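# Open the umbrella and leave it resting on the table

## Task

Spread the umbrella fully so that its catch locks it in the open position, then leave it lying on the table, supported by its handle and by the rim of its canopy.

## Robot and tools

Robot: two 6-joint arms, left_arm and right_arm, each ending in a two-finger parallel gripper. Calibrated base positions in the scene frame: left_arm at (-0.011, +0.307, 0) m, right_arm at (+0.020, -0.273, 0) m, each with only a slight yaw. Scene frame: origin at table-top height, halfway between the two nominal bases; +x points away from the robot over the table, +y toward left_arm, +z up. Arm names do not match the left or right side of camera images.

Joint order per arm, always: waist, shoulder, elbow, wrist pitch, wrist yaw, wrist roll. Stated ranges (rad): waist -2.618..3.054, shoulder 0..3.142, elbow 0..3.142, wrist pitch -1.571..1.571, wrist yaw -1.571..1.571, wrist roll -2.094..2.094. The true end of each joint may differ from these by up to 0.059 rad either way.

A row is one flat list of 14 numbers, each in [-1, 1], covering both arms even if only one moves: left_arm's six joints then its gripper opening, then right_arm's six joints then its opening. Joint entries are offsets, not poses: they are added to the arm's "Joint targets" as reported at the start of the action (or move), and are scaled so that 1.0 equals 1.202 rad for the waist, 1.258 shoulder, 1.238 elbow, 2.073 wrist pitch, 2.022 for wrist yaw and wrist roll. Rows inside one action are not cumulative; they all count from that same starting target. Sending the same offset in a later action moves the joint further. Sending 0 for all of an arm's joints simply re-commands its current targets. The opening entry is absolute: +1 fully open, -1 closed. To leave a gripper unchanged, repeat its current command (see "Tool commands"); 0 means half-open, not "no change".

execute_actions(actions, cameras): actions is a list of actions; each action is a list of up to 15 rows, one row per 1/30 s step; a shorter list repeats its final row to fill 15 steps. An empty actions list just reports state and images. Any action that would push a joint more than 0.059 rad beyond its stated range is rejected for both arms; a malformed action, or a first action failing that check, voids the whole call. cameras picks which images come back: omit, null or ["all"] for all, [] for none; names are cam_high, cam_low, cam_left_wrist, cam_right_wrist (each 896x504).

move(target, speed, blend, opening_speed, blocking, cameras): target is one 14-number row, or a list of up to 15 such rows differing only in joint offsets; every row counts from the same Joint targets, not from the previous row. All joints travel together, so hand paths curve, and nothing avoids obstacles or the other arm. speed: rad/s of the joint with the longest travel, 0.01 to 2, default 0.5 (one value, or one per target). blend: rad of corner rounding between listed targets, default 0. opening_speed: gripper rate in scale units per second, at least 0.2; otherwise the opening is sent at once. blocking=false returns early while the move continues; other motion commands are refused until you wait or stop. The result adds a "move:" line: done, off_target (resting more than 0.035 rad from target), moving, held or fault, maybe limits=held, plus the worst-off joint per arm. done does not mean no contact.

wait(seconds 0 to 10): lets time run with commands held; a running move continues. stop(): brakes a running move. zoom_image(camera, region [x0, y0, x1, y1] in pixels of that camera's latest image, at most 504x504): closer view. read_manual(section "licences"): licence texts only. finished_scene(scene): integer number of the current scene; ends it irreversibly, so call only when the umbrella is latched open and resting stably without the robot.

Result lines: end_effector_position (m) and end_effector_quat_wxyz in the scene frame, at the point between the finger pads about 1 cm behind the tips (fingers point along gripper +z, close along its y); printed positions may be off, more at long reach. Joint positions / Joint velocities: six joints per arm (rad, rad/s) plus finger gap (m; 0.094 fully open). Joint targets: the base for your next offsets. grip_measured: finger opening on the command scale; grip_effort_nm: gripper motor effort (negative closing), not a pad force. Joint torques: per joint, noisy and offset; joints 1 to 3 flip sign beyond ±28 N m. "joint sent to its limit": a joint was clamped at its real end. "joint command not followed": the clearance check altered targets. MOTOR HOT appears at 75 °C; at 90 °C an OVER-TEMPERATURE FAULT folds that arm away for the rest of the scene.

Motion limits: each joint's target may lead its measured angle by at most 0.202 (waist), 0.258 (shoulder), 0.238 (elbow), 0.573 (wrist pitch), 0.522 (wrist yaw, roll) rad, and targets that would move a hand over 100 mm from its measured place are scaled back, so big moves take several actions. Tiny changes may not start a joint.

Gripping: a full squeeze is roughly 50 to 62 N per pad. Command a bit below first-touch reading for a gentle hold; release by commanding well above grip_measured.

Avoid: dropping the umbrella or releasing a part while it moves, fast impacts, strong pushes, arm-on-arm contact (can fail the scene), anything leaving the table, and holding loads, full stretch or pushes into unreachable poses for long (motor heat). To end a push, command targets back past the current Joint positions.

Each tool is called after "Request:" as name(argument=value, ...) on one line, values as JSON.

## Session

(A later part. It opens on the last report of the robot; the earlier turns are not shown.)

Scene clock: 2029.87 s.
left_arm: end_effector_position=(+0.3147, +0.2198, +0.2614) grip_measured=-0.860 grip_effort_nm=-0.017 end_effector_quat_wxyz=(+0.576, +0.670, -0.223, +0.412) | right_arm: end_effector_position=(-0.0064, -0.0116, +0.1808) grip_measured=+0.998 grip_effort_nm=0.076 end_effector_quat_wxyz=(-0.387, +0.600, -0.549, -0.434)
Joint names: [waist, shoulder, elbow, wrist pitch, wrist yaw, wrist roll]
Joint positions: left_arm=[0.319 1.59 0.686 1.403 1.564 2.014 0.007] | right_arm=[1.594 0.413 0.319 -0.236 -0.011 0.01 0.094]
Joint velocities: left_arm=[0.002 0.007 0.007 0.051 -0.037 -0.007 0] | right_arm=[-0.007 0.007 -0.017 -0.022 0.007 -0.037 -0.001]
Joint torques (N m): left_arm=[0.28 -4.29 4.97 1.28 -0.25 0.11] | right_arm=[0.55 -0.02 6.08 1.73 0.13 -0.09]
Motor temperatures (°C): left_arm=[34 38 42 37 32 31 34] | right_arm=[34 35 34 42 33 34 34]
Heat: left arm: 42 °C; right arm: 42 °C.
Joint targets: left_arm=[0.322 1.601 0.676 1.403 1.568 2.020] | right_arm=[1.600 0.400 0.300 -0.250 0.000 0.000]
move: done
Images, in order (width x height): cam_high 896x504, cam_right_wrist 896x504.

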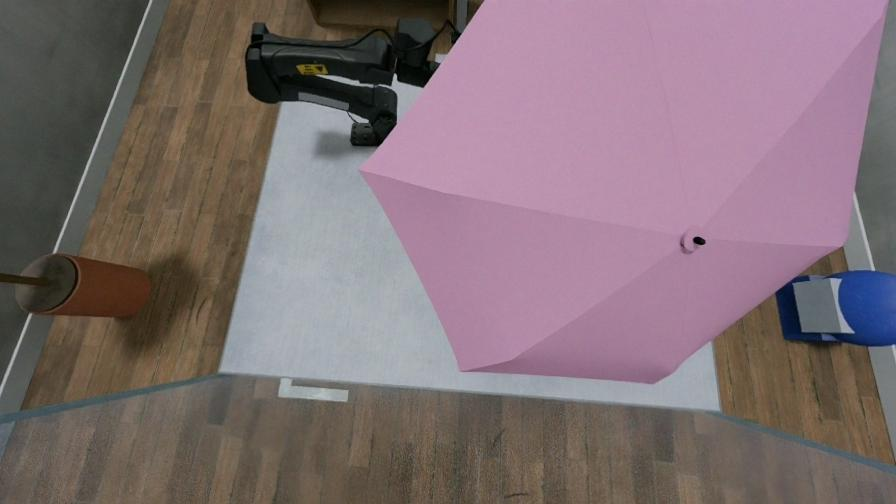

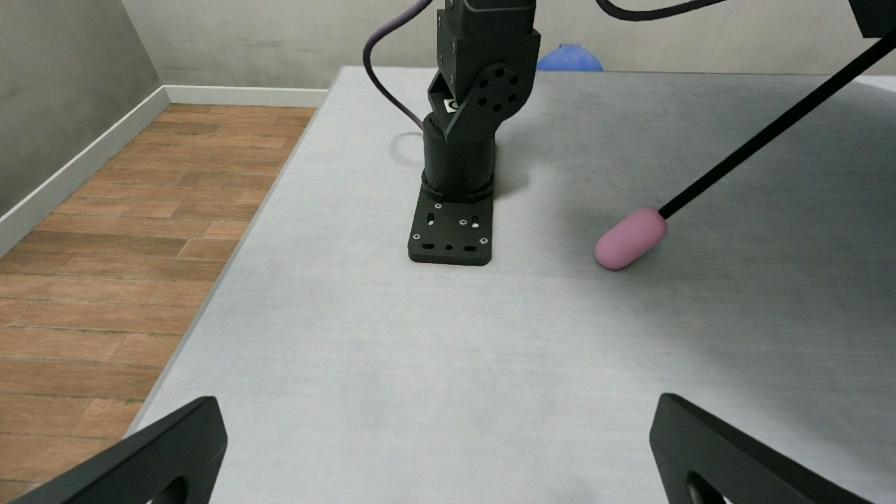

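Request:
move(target=[0,0,0,0,0,0,-0.835,0,0,0,0,0,0,1.0], opening_speed=0.2, speed=0.1, cameras=["cam_high","cam_right_wrist"])

Request:
move(target=[0,0,0,0,0,0,-0.81,0,0,0,0,0,0,1.0], opening_speed=0.2, speed=0.1, cameras=["cam_high","cam_right_wrist"])

Scene clock: 2031.97 s.
left_arm: end_effector_position=(+0.3143, +0.2197, +0.2612) grip_measured=-0.836 grip_effort_nm=0.061 end_effector_quat_wxyz=(+0.576, +0.670, -0.225, +0.412) | right_arm: end_effector_position=(-0.0064, -0.0116, +0.1808) grip_measured=+0.998 grip_effort_nm=0.071 end_effector_quat_wxyz=(-0.387, +0.600, -0.549, -0.434)
Joint names: [waist, shoulder, elbow, wrist pitch, wrist yaw, wrist roll]
Joint positions: left_arm=[0.319 1.59 0.686 1.403 1.567 2.017 0.008] | right_arm=[1.594 0.413 0.319 -0.236 -0.011 0.01 0.094]
Joint velocities: left_arm=[-0.007 0.007 0.002 -0.007 0.037 -0.022 -0.001] | right_arm=[0.022 -0.002 0.002 -0.081 -0.051 -0.051 0]
Joint torques (N m): left_arm=[0.27 -4.29 4.96 1.27 -0.28 0.09] | right_arm=[0.54 -0.01 6.08 1.75 0.13 -0.08]
Motor temperatures (°C): left_arm=[34 38 42 37 32 31 34] | right_arm=[34 35 34 42 33 34 34]
Heat: left arm: 42 °C; right arm: 42 °C.
Joint targets: left_arm=[0.322 1.601 0.676 1.403 1.568 2.020] | right_arm=[1.600 0.400 0.300 -0.250 0.000 0.000]
move: done
Images, in order (width x height): cam_high 896x504, cam_right_wrist 896x504.

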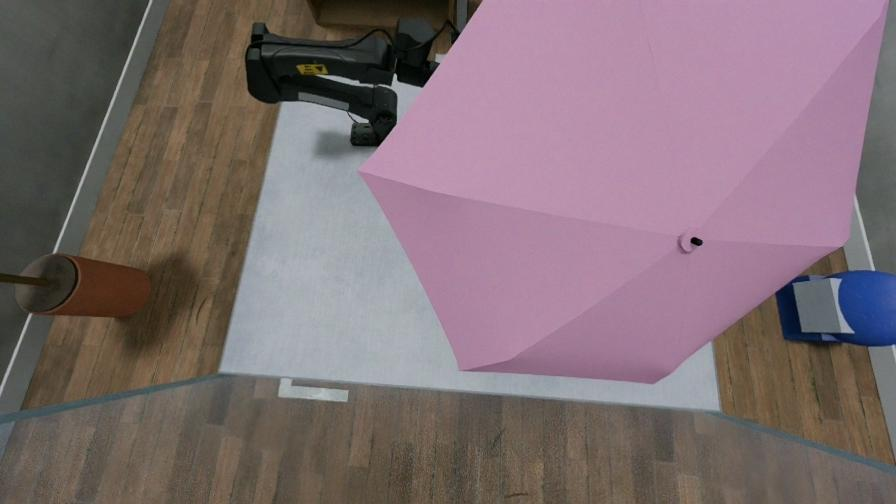

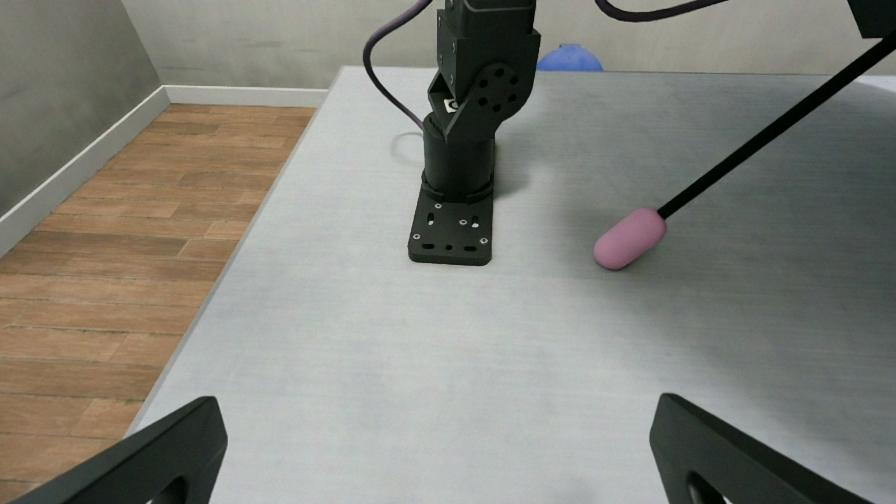

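Scene clock: 2032.47 s.
left_arm: end_effector_position=(+0.3142, +0.2196, +0.2612) grip_measured=-0.811 grip_effort_nm=0.056 end_effector_quat_wxyz=(+0.576, +0.670, -0.225, +0.412) | right_arm: end_effector_position=(-0.0064, -0.0116, +0.1808) grip_measured=+0.998 grip_effort_nm=0.085 end_effector_quat_wxyz=(-0.387, +0.600, -0.549, -0.434)
Joint names: [waist, shoulder, elbow, wrist pitch, wrist yaw, wrist roll]
Joint positions: left_arm=[0.319 1.59 0.686 1.403 1.568 2.017 0.009] | right_arm=[1.594 0.413 0.319 -0.236 -0.011 0.01 0.094]
Joint velocities: left_arm=[0.007 0.012 0.022 -0.022 -0.081 0.007 0] | right_arm=[-0.012 0.002 0.002 -0.007 -0.022 0.051 0]
Joint torques (N m): left_arm=[0.29 -4.27 4.97 1.27 -0.29 0.07] | right_arm=[0.55 0.03 6 1.73 0.13 -0.09]
Motor temperatures (°C): left_arm=[34 38 42 37 32 31 34] | right_arm=[34 35 34 42 33 34 34]
Heat: left arm: 42 °C; right arm: 42 °C.
Joint targets: left_arm=[0.322 1.601 0.676 1.403 1.568 2.020] | right_arm=[1.600 0.400 0.300 -0.250 0.000 0.000]
move: done
Images, in order (width x height): cam_high 896x504, cam_right_wrist 896x504.

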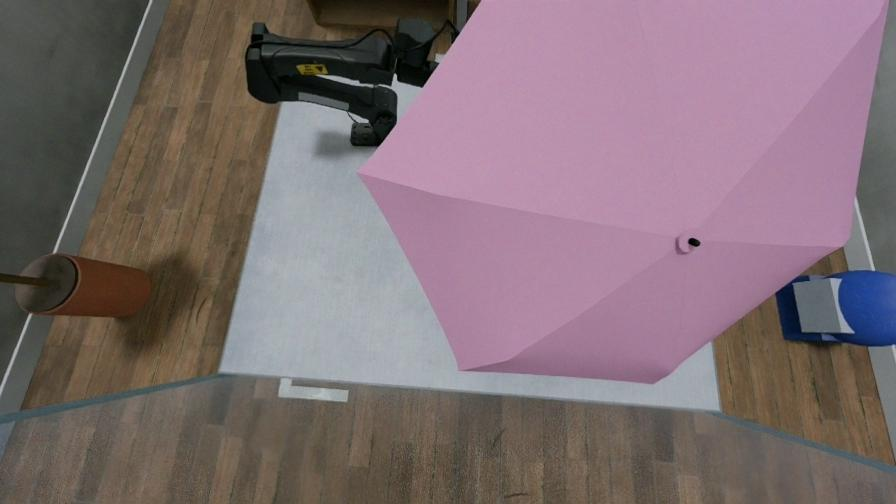

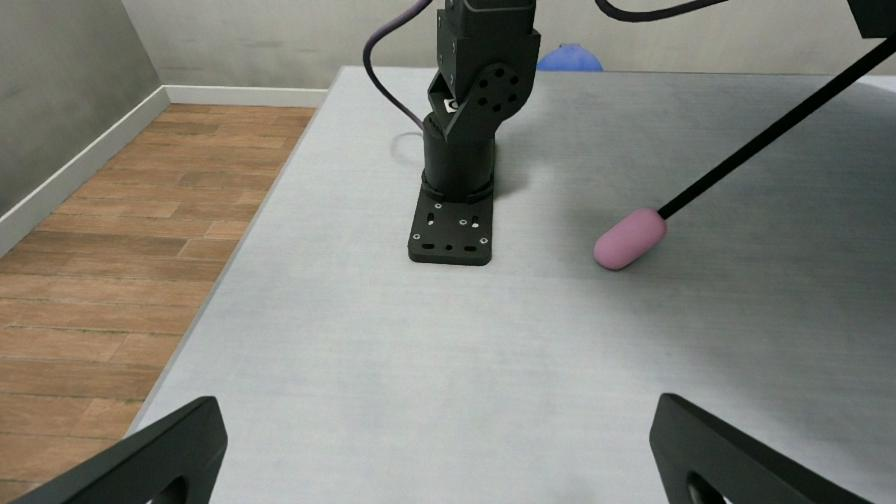

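Request:
move(target=[-0.0216,0.0167,0.0145,-0.0015,0,0,-0.81,0,0,0,0,0,0,1.0], speed=0.04, cameras=["cam_high","cam_left_wrist","cam_right_wrist"])

Scene clock: 2036.57 s.
left_arm: end_effector_position=(+0.3150, +0.2146, +0.2564) grip_measured=-0.811 grip_effort_nm=0.066 end_effector_quat_wxyz=(+0.583, +0.670, -0.226, +0.402) | right_arm: end_effector_position=(-0.0064, -0.0116, +0.1808) grip_measured=+0.998 grip_effort_nm=0.076 end_effector_quat_wxyz=(-0.387, +0.600, -0.549, -0.434)
Joint names: [waist, shoulder, elbow, wrist pitch, wrist yaw, wrist roll]
Joint positions: left_arm=[0.302 1.608 0.686 1.404 1.568 2.018 0.009] | right_arm=[1.594 0.413 0.319 -0.236 -0.011 0.01 0.094]
Joint velocities: left_arm=[-0.002 0.007 -0.012 -0.037 -0.051 -0.022 -0.001] | right_arm=[-0.002 -0.007 -0.002 0.007 0.051 -0.007 0]
Joint torques (N m): left_arm=[-0.46 -4.14 6.34 1.24 -0.27 0.07] | right_arm=[0.57 -0.02 6.01 1.74 0.13 -0.08]
Motor temperatures (°C): left_arm=[34 38 42 37 32 31 34] | right_arm=[34 35 34 42 33 34 34]
Heat: left arm: 42 °C; right arm: 42 °C.
Joint targets: left_arm=[0.296 1.622 0.694 1.400 1.568 2.020] | right_arm=[1.600 0.400 0.300 -0.250 0.000 0.000]
move: done
Images, in order (width x height): cam_high 896x504, cam_left_wrist 896x504, cam_right_wrist 896x504.

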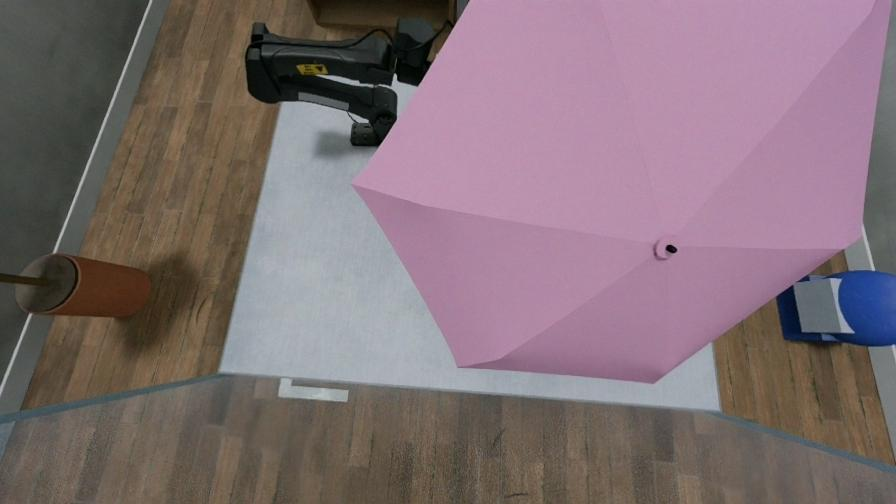

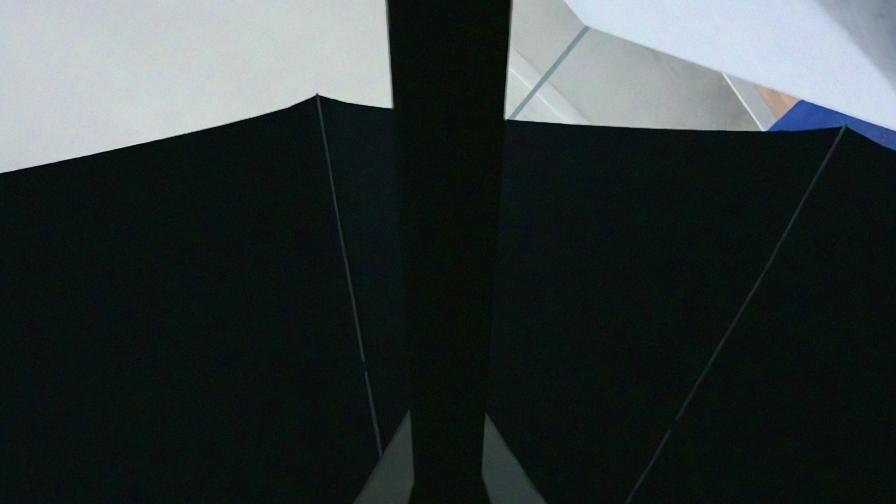

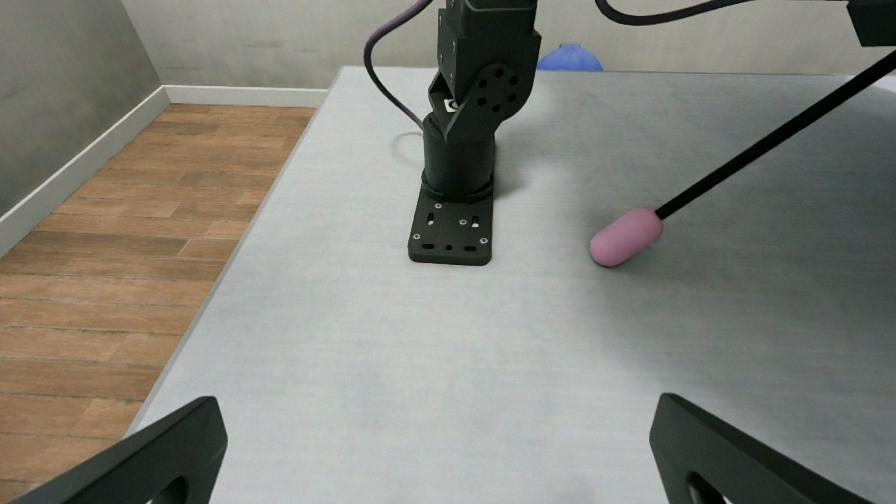

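Request:
move(target=[-0.0275,0.0155,0.018,-0.0017,0,0,-0.81,0,0,0,0,0,0,1.0], speed=0.04, cameras=["cam_high","cam_left_wrist","cam_right_wrist"])

Scene clock: 2045.97 s.
left_arm: end_effector_position=(+0.3154, +0.2058, +0.2523) grip_measured=-0.811 grip_effort_nm=0.061 end_effector_quat_wxyz=(+0.591, +0.668, -0.231, +0.389) | right_arm: end_effector_position=(-0.0064, -0.0116, +0.1808) grip_measured=+0.998 grip_effort_nm=0.071 end_effector_quat_wxyz=(-0.387, +0.600, -0.549, -0.434)
Joint names: [waist, shoulder, elbow, wrist pitch, wrist yaw, wrist roll]
Joint positions: left_arm=[0.272 1.628 0.692 1.404 1.568 2.018 0.009] | right_arm=[1.594 0.413 0.319 -0.236 -0.011 0.01 0.094]
Joint velocities: left_arm=[-0.002 -0.007 0.012 0.007 -0.022 0.007 0.001] | right_arm=[0.007 -0.032 -0.002 -0.007 0.007 -0.007 0]
Joint torques (N m): left_arm=[-0.75 -4.31 7.71 1.22 -0.27 0.07] | right_arm=[0.55 -0.02 6.06 1.76 0.13 -0.08]
Motor temperatures (°C): left_arm=[34 38 42 37 32 31 33] | right_arm=[34 35 34 42 33 34 34]
Heat: left arm: 42 °C; right arm: 42 °C.
Joint targets: left_arm=[0.263 1.642 0.717 1.397 1.568 2.020] | right_arm=[1.600 0.400 0.300 -0.250 0.000 0.000]
move: done
Images, in order (width x height): cam_high 896x504, cam_left_wrist 896x504, cam_right_wrist 896x504.

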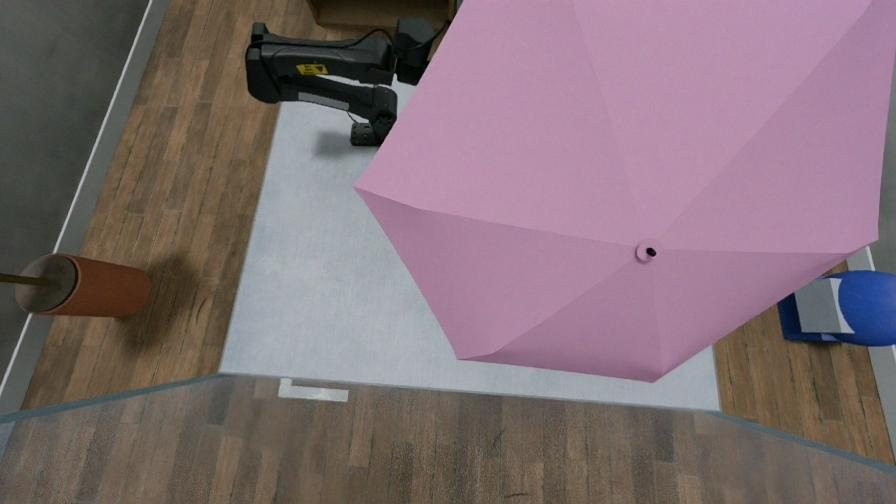

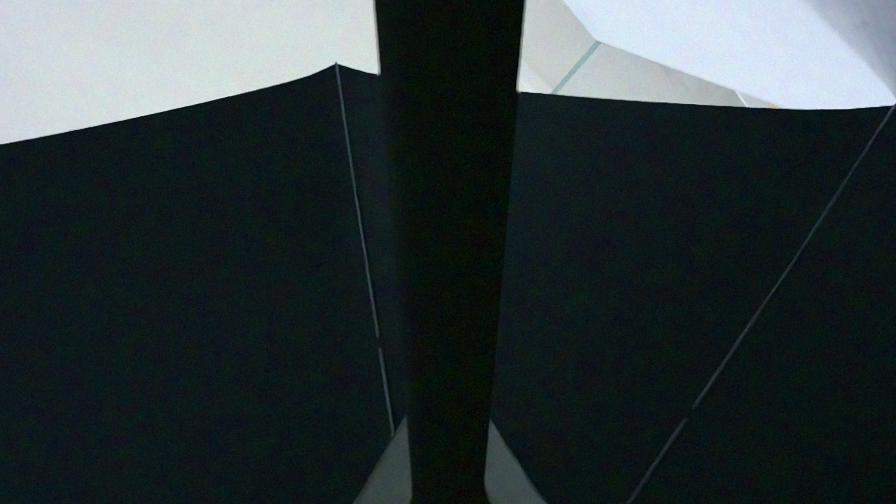

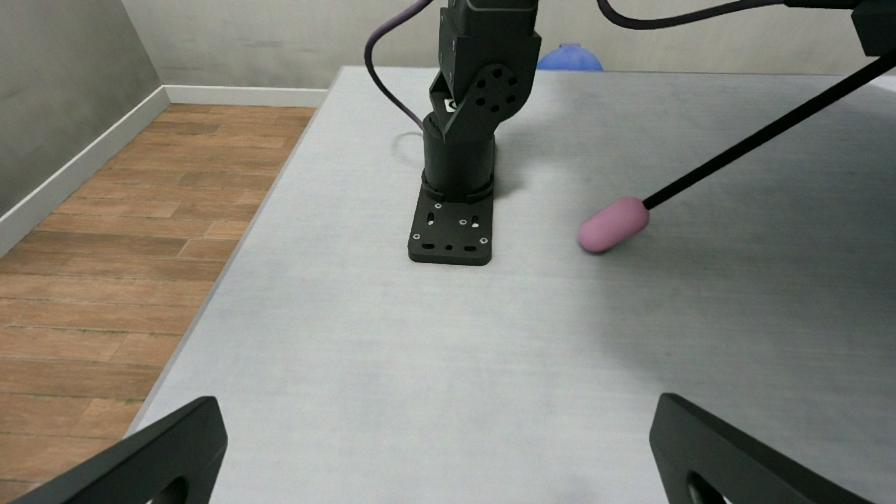

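Request:
wait(seconds=0.1)

Request:
zoom_image(camera="cam_low", region=[380, 240, 700, 420])

Request:
zoom_image(camera="cam_high", region=[420, 300, 720, 420])

Scene clock: 2056.93 s.
left_arm: end_effector_position=(+0.3154, +0.2058, +0.2523) grip_measured=-0.811 grip_effort_nm=0.066 end_effector_quat_wxyz=(+0.591, +0.668, -0.231, +0.389) | right_arm: end_effector_position=(-0.0064, -0.0116, +0.1808) grip_measured=+0.998 grip_effort_nm=0.076 end_effector_quat_wxyz=(-0.387, +0.600, -0.549, -0.434)
Joint names: [waist, shoulder, elbow, wrist pitch, wrist yaw, wrist roll]
Joint positions: left_arm=[0.272 1.628 0.692 1.404 1.568 2.018 0.009] | right_arm=[1.594 0.413 0.319 -0.236 -0.011 0.01 0.094]
Joint velocities: left_arm=[-0.007 0.002 -0.007 0.095 0.007 -0.022 0.001] | right_arm=[0.017 -0.002 0.002 0.007 -0.037 0.022 0]
Joint torques (N m): left_arm=[-0.75 -4.33 7.72 1.22 -0.27 0.07] | right_arm=[0.5 0.01 6.06 1.73 0.13 -0.09]
Motor temperatures (°C): left_arm=[34 38 43 37 32 31 33] | right_arm=[34 35 34 42 33 34 34]
Heat: left arm: 43 °C; right arm: 42 °C.
Joint targets: left_arm=[0.263 1.642 0.717 1.397 1.568 2.020] | right_arm=[1.600 0.400 0.300 -0.250 0.000 0.000]
Tool commands: left_gripper/opening=-0.81 right_gripper/opening=+1.0
wait: 0.10 s; at rest from the start

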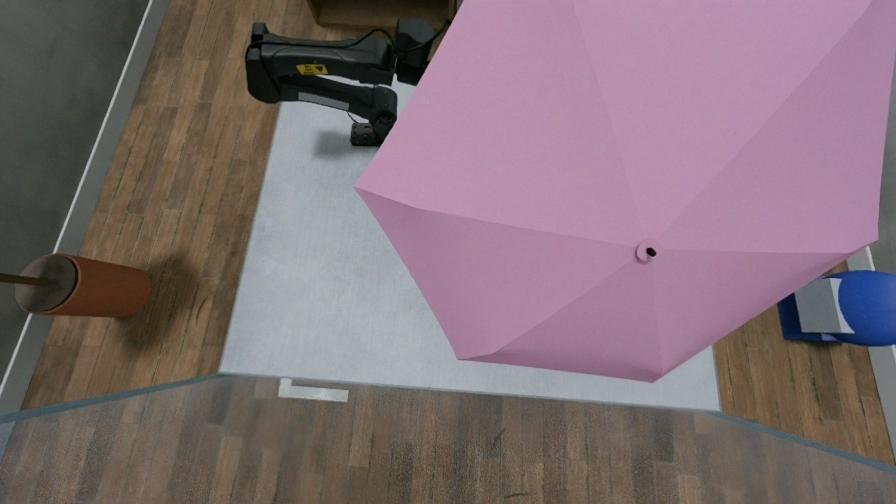

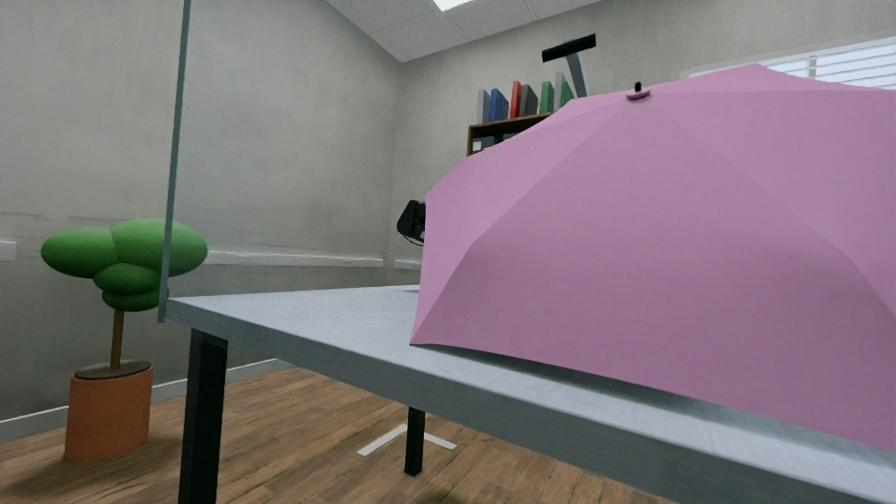

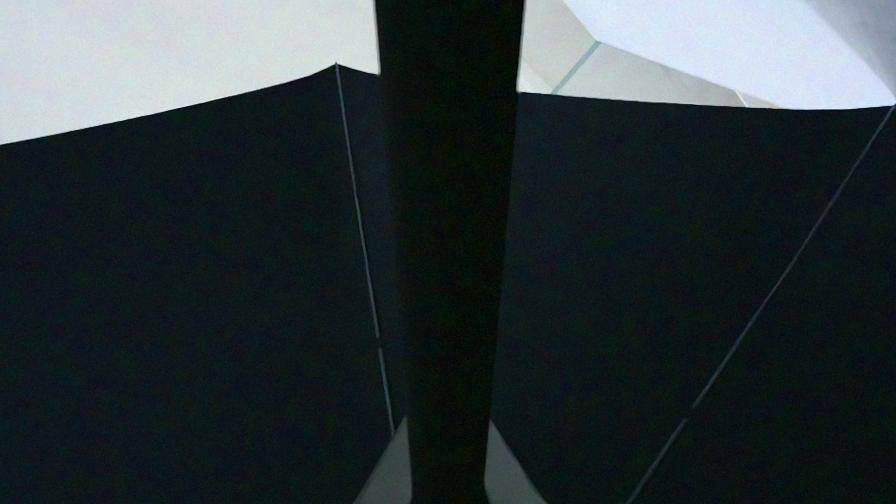

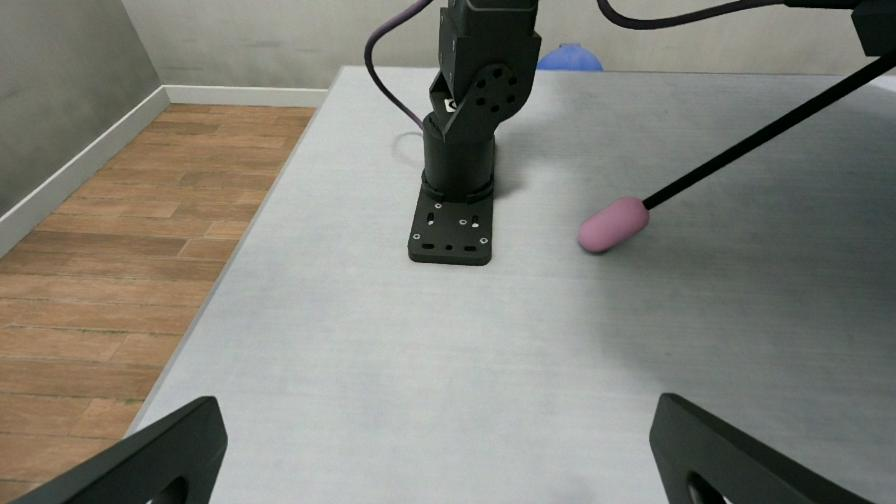

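Scaled by 1.575 from the camera's 896x504 image, which has a finer 1280x720 frame.

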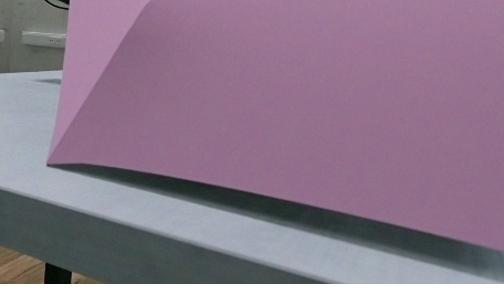

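Scaled by 1.680 from the camera's 896x504 image, which has a finer 1280x720 frame.

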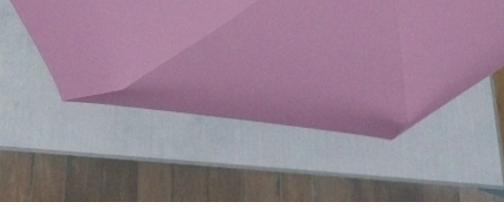

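Request:
move(target=[0,0,0,0,0,0,-0.65,0,0,0,0,0,0,1.0], speed=0.05, opening_speed=0.2)

Scene clock: 2063.43 s.
left_arm: end_effector_position=(+0.3154, +0.2058, +0.2523) grip_measured=-0.651 grip_effort_nm=0.066 end_effector_quat_wxyz=(+0.591, +0.668, -0.231, +0.389) | right_arm: end_effector_position=(-0.0064, -0.0116, +0.1808) grip_measured=+0.998 grip_effort_nm=0.071 end_effector_quat_wxyz=(-0.387, +0.600, -0.549, -0.434)
Joint names: [waist, shoulder, elbow, wrist pitch, wrist yaw, wrist roll]
Joint positions: left_arm=[0.272 1.628 0.692 1.404 1.568 2.018 0.016] | right_arm=[1.594 0.413 0.319 -0.236 -0.011 0.01 0.094]
Joint velocities: left_arm=[-0.017 0.012 -0.002 -0.037 0.066 0.007 0.001] | right_arm=[0.012 0.017 -0.007 -0.095 -0.037 -0.066 -0.001]
Joint torques (N m): left_arm=[-0.75 -4.31 7.71 1.22 -0.27 0.07] | right_arm=[0.58 -0.03 6.05 1.74 0.12 -0.09]
Motor temperatures (°C): left_arm=[34 38 43 37 32 31 33] | right_arm=[34 35 34 42 33 34 34]
Heat: left arm: 43 °C; right arm: 42 °C.
Joint targets: left_arm=[0.263 1.642 0.717 1.397 1.568 2.020] | right_arm=[1.600 0.400 0.300 -0.250 0.000 0.000]
move: done

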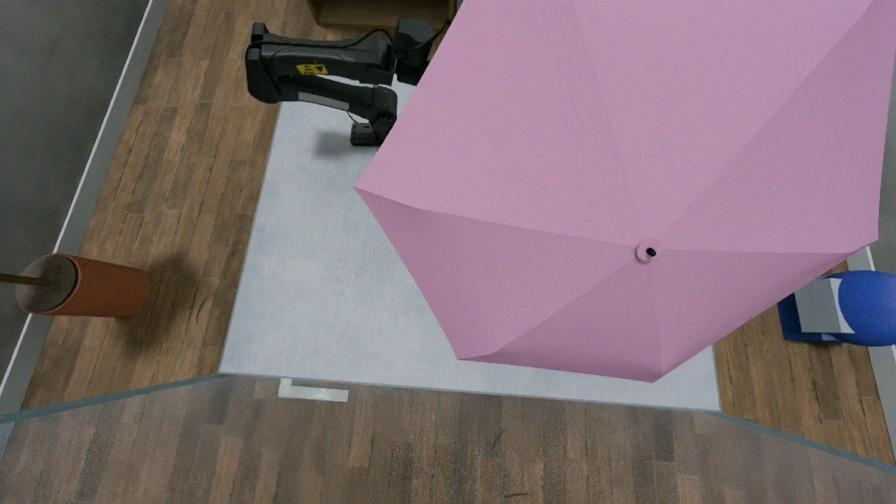

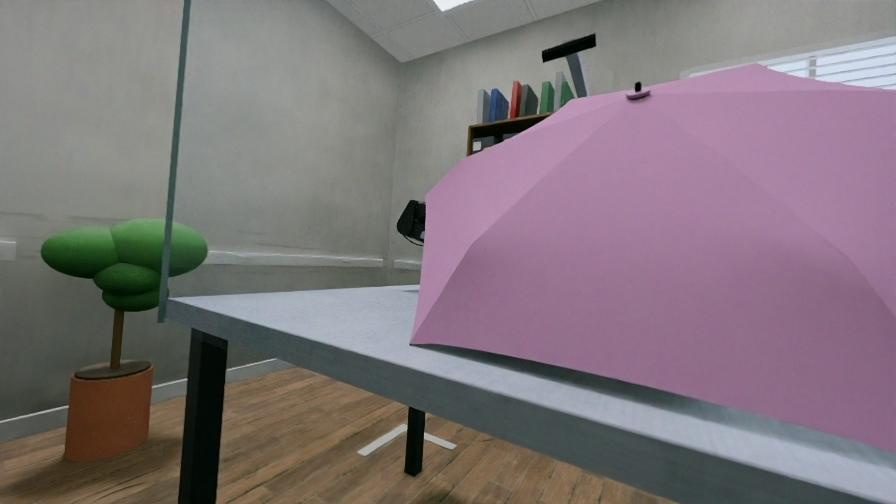

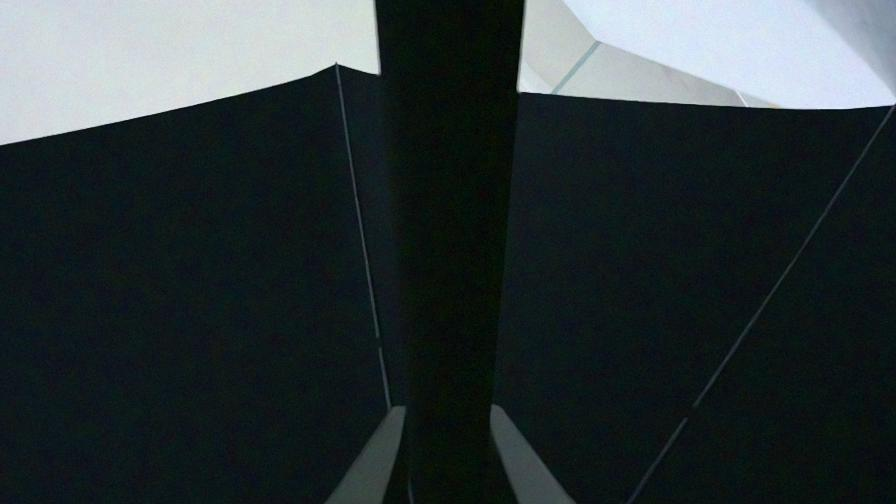

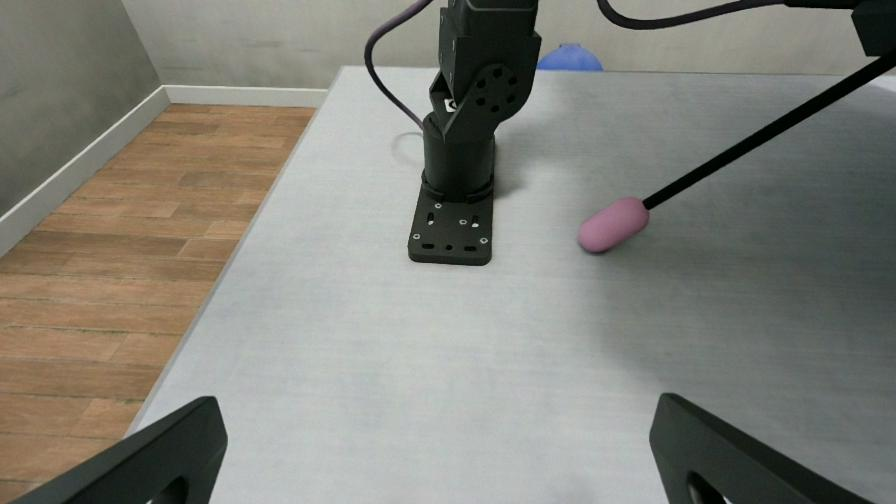

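Request:
move(target=[0,0,0,0,0,0,0.6,0,0,0,0,0,0,1.0], speed=0.05, opening_speed=0.5)

Scene clock: 2067.90 s.
left_arm: end_effector_position=(+0.3154, +0.2058, +0.2523) grip_measured=+0.599 grip_effort_nm=0.076 end_effector_quat_wxyz=(+0.591, +0.668, -0.231, +0.389) | right_arm: end_effector_position=(-0.0064, -0.0116, +0.1808) grip_measured=+0.998 grip_effort_nm=0.076 end_effector_quat_wxyz=(-0.387, +0.600, -0.549, -0.434)
Joint names: [waist, shoulder, elbow, wrist pitch, wrist yaw, wrist roll]
Joint positions: left_arm=[0.272 1.628 0.692 1.404 1.568 2.019 0.075] | right_arm=[1.594 0.413 0.319 -0.236 -0.011 0.01 0.094]
Joint velocities: left_arm=[-0.002 0.007 -0.022 -0.037 0.037 -0.007 -0.001] | right_arm=[-0.017 -0.007 0.012 -0.037 -0.037 -0.066 0]
Joint torques (N m): left_arm=[-0.75 -4.33 7.68 1.21 -0.27 0.06] | right_arm=[0.51 -0.02 6.02 1.74 0.14 -0.07]
Motor temperatures (°C): left_arm=[34 38 43 37 32 31 33] | right_arm=[34 35 34 42 33 34 34]
Heat: left arm: 43 °C; right arm: 42 °C.
Joint targets: left_arm=[0.263 1.642 0.717 1.397 1.568 2.020] | right_arm=[1.600 0.400 0.300 -0.250 0.000 0.000]
move: done

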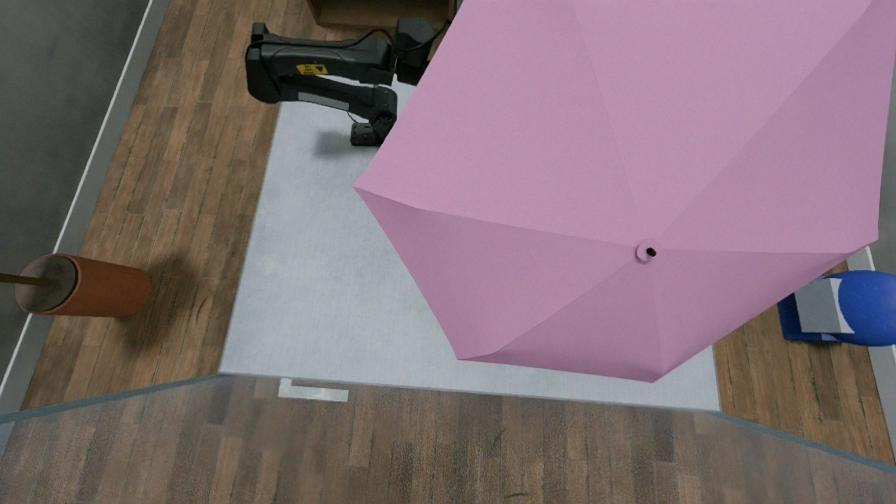

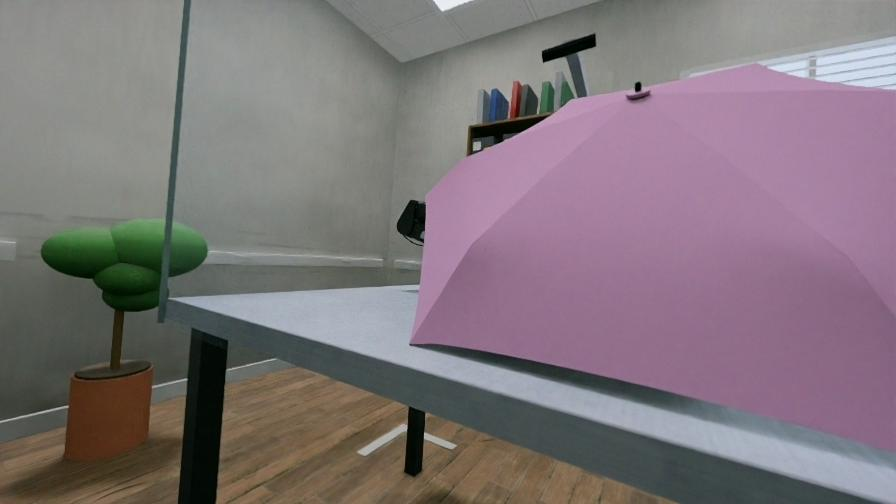

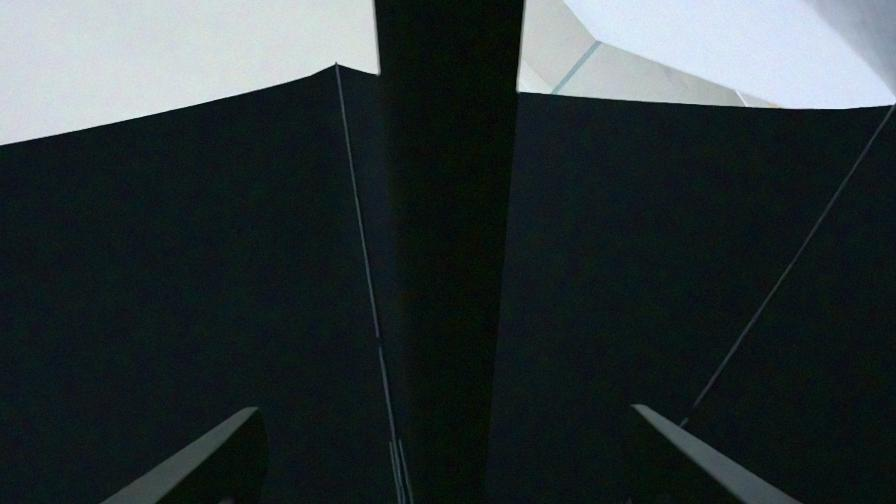

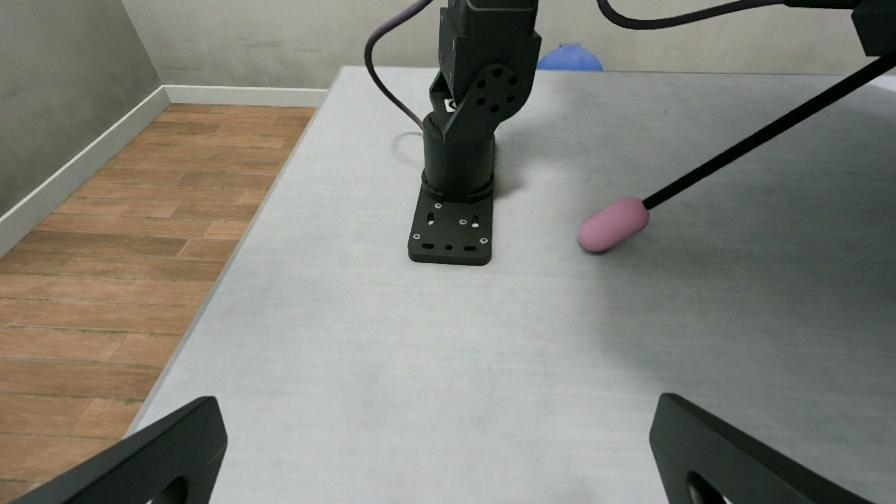

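Request:
move(target=[0,0,0,0,0,0,1.0,0,0,0,0,0,0,1.0], speed=0.05, opening_speed=0.5, cameras=["cam_high","cam_left_wrist"])

Request:
zoom_image(camera="cam_left_wrist", region=[230, 252, 678, 504])

Scene clock: 2070.80 s.
left_arm: end_effector_position=(+0.3154, +0.2058, +0.2523) grip_measured=+0.999 grip_effort_nm=0.071 end_effector_quat_wxyz=(+0.591, +0.668, -0.231, +0.389) | right_arm: end_effector_position=(-0.0064, -0.0116, +0.1808) grip_measured=+0.998 grip_effort_nm=0.071 end_effector_quat_wxyz=(-0.387, +0.600, -0.549, -0.434)
Joint names: [waist, shoulder, elbow, wrist pitch, wrist yaw, wrist roll]
Joint positions: left_arm=[0.272 1.628 0.692 1.404 1.568 2.019 0.094] | right_arm=[1.594 0.413 0.319 -0.236 -0.011 0.01 0.094]
Joint velocities: left_arm=[-0.007 0.012 -0.007 -0.051 0.007 -0.051 0.002] | right_arm=[-0.012 0.017 -0.017 0.095 -0.007 -0.081 -0.001]
Joint torques (N m): left_arm=[-0.76 -4.3 7.71 1.22 -0.27 0.06] | right_arm=[0.57 -0.05 6.06 1.74 0.14 -0.08]
Motor temperatures (°C): left_arm=[34 38 43 37 32 31 33] | right_arm=[34 35 34 42 33 34 34]
Heat: left arm: 43 °C; right arm: 42 °C.
Joint targets: left_arm=[0.263 1.642 0.717 1.397 1.568 2.020] | right_arm=[1.600 0.400 0.300 -0.250 0.000 0.000]
move: done
Images, in order (width x height): cam_high 896x504, cam_left_wrist 896x504.

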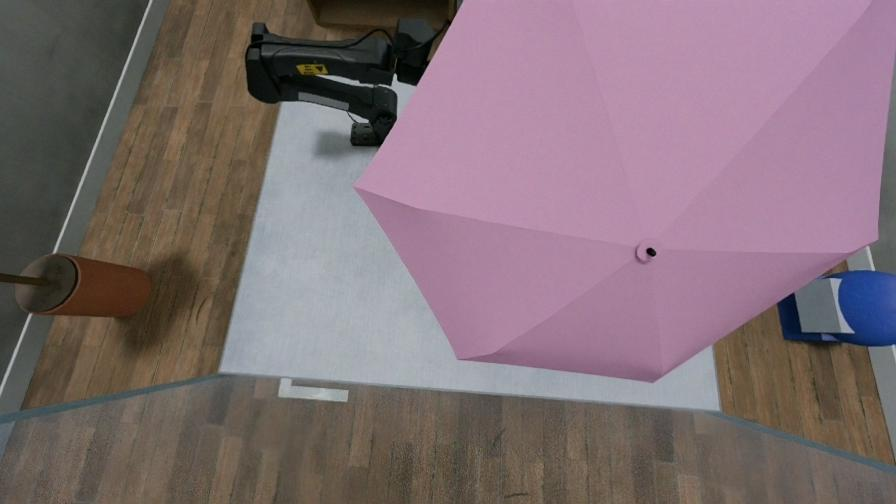

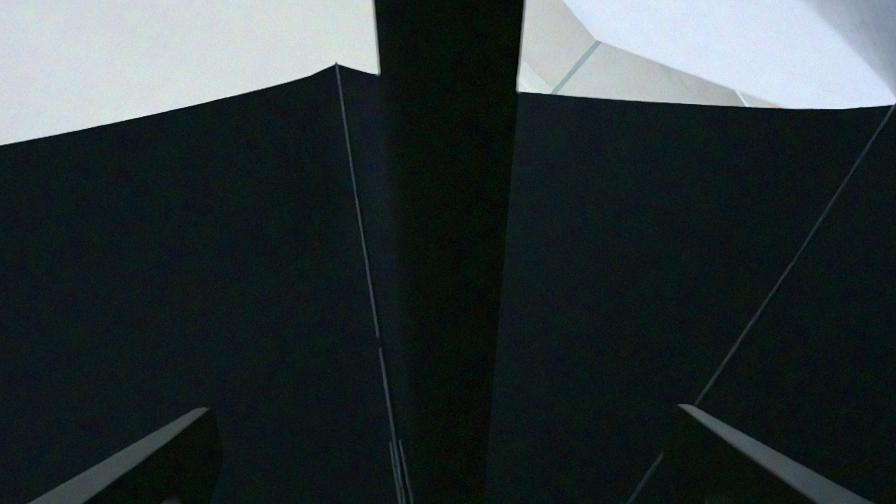

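Scaled by 1.125 from the camera's 896x504 image, which has a finer 1280x720 frame.

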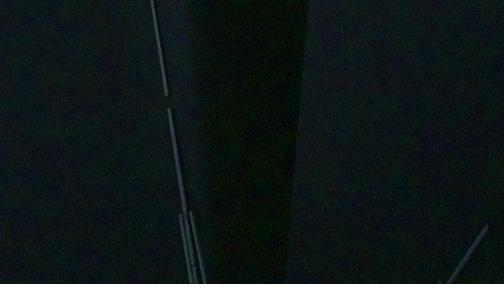

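Request:
move(target=[[0.0965,-0.0556,-0.0784,0.0043,0,0,1.0,0,0,0,0,0,0,1.0],[0.2205,-0.1156,-0.1357,0.0023,0,0,1.0,0,0,0,0,0,0,1.0],[0.3785,-0.1722,-0.1842,-0.0031,0,0,1.0,0,0,0,0,0,0,1.0]], speed=[0.12,0.2,0.25], blend=0.03)

Scene clock: 2105.30 s.
left_arm: end_effector_position=(+0.2892, +0.3234, +0.2510) grip_measured=+0.999 grip_effort_nm=0.071 end_effector_quat_wxyz=(+0.491, +0.702, -0.081, +0.510) | right_arm: end_effector_position=(-0.0064, -0.0116, +0.1808) grip_measured=+0.998 grip_effort_nm=0.081 end_effector_quat_wxyz=(-0.387, +0.600, -0.549, -0.434)
Joint names: [waist, shoulder, elbow, wrist pitch, wrist yaw, wrist roll]
Joint positions: left_arm=[0.712 1.442 0.506 1.407 1.568 2.019 0.094] | right_arm=[1.594 0.413 0.319 -0.236 -0.011 0.01 0.094]
Joint velocities: left_arm=[-0.012 -0.007 -0.012 0.007 0.007 0.007 0] | right_arm=[0.002 -0.012 -0.022 0.022 -0.022 -0.037 0.001]
Joint torques (N m): left_arm=[0.54 -5.03 4.27 1.11 -0.27 0.06] | right_arm=[0.5 -0.01 6.08 1.73 0.14 -0.09]
Motor temperatures (°C): left_arm=[34 37 43 37 32 31 32] | right_arm=[34 34 34 43 33 34 34]
Heat: left arm: 43 °C; right arm: 43 °C.
Joint targets: left_arm=[0.718 1.426 0.488 1.390 1.568 2.020] | right_arm=[1.600 0.400 0.300 -0.250 0.000 0.000]
move: done

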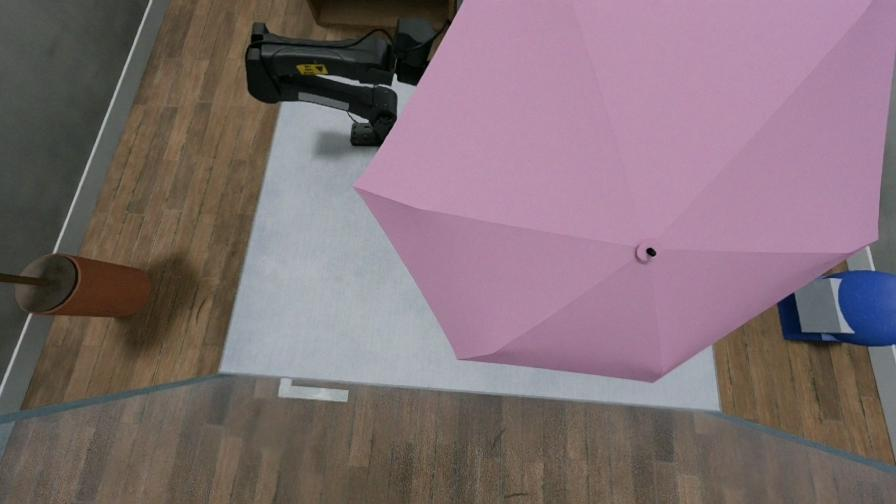

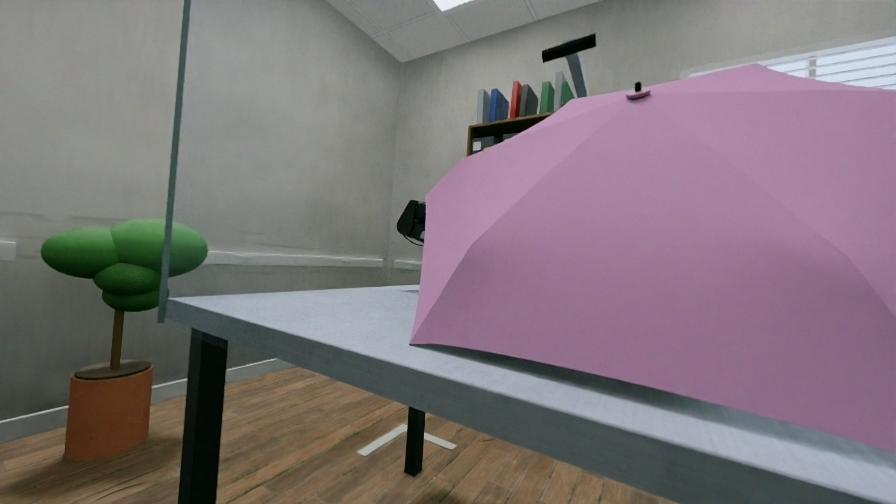

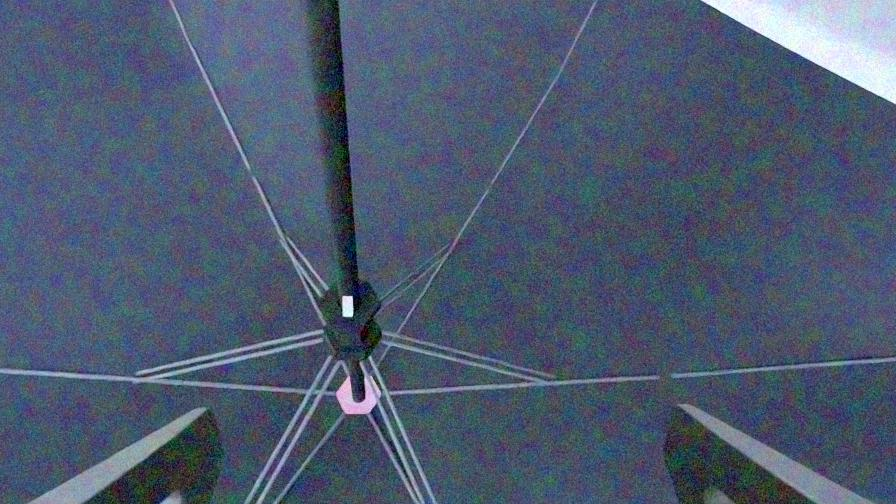

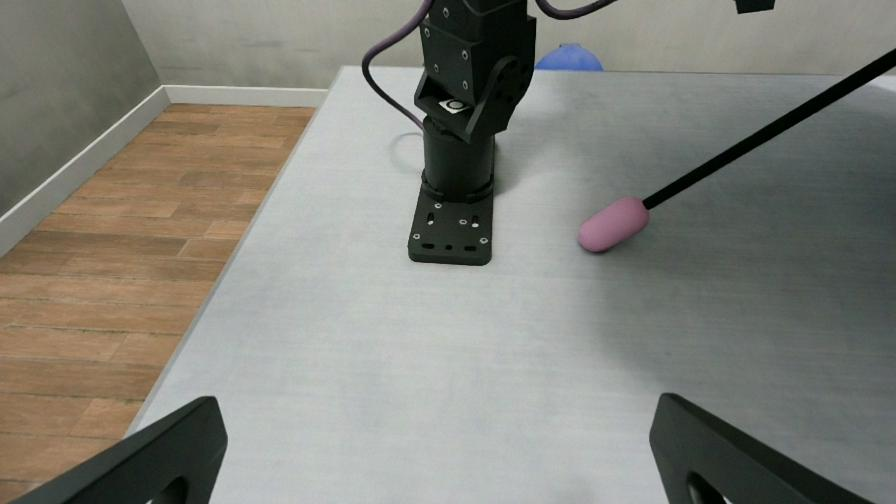

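Request:
zoom_image(camera="cam_left_wrist", region=[250, 220, 460, 440])

Scaled by 2.291 from the camera's 896x504 image, which has a finer 1280x720 frame.

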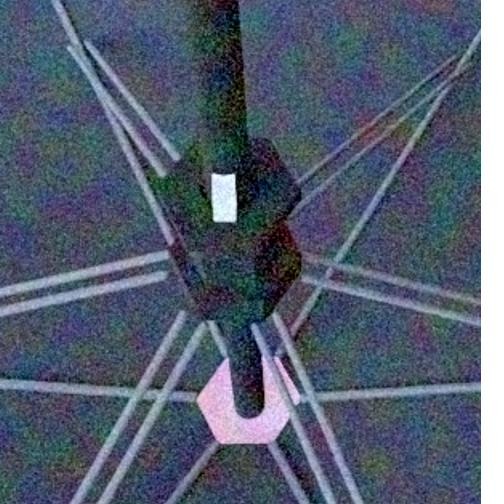

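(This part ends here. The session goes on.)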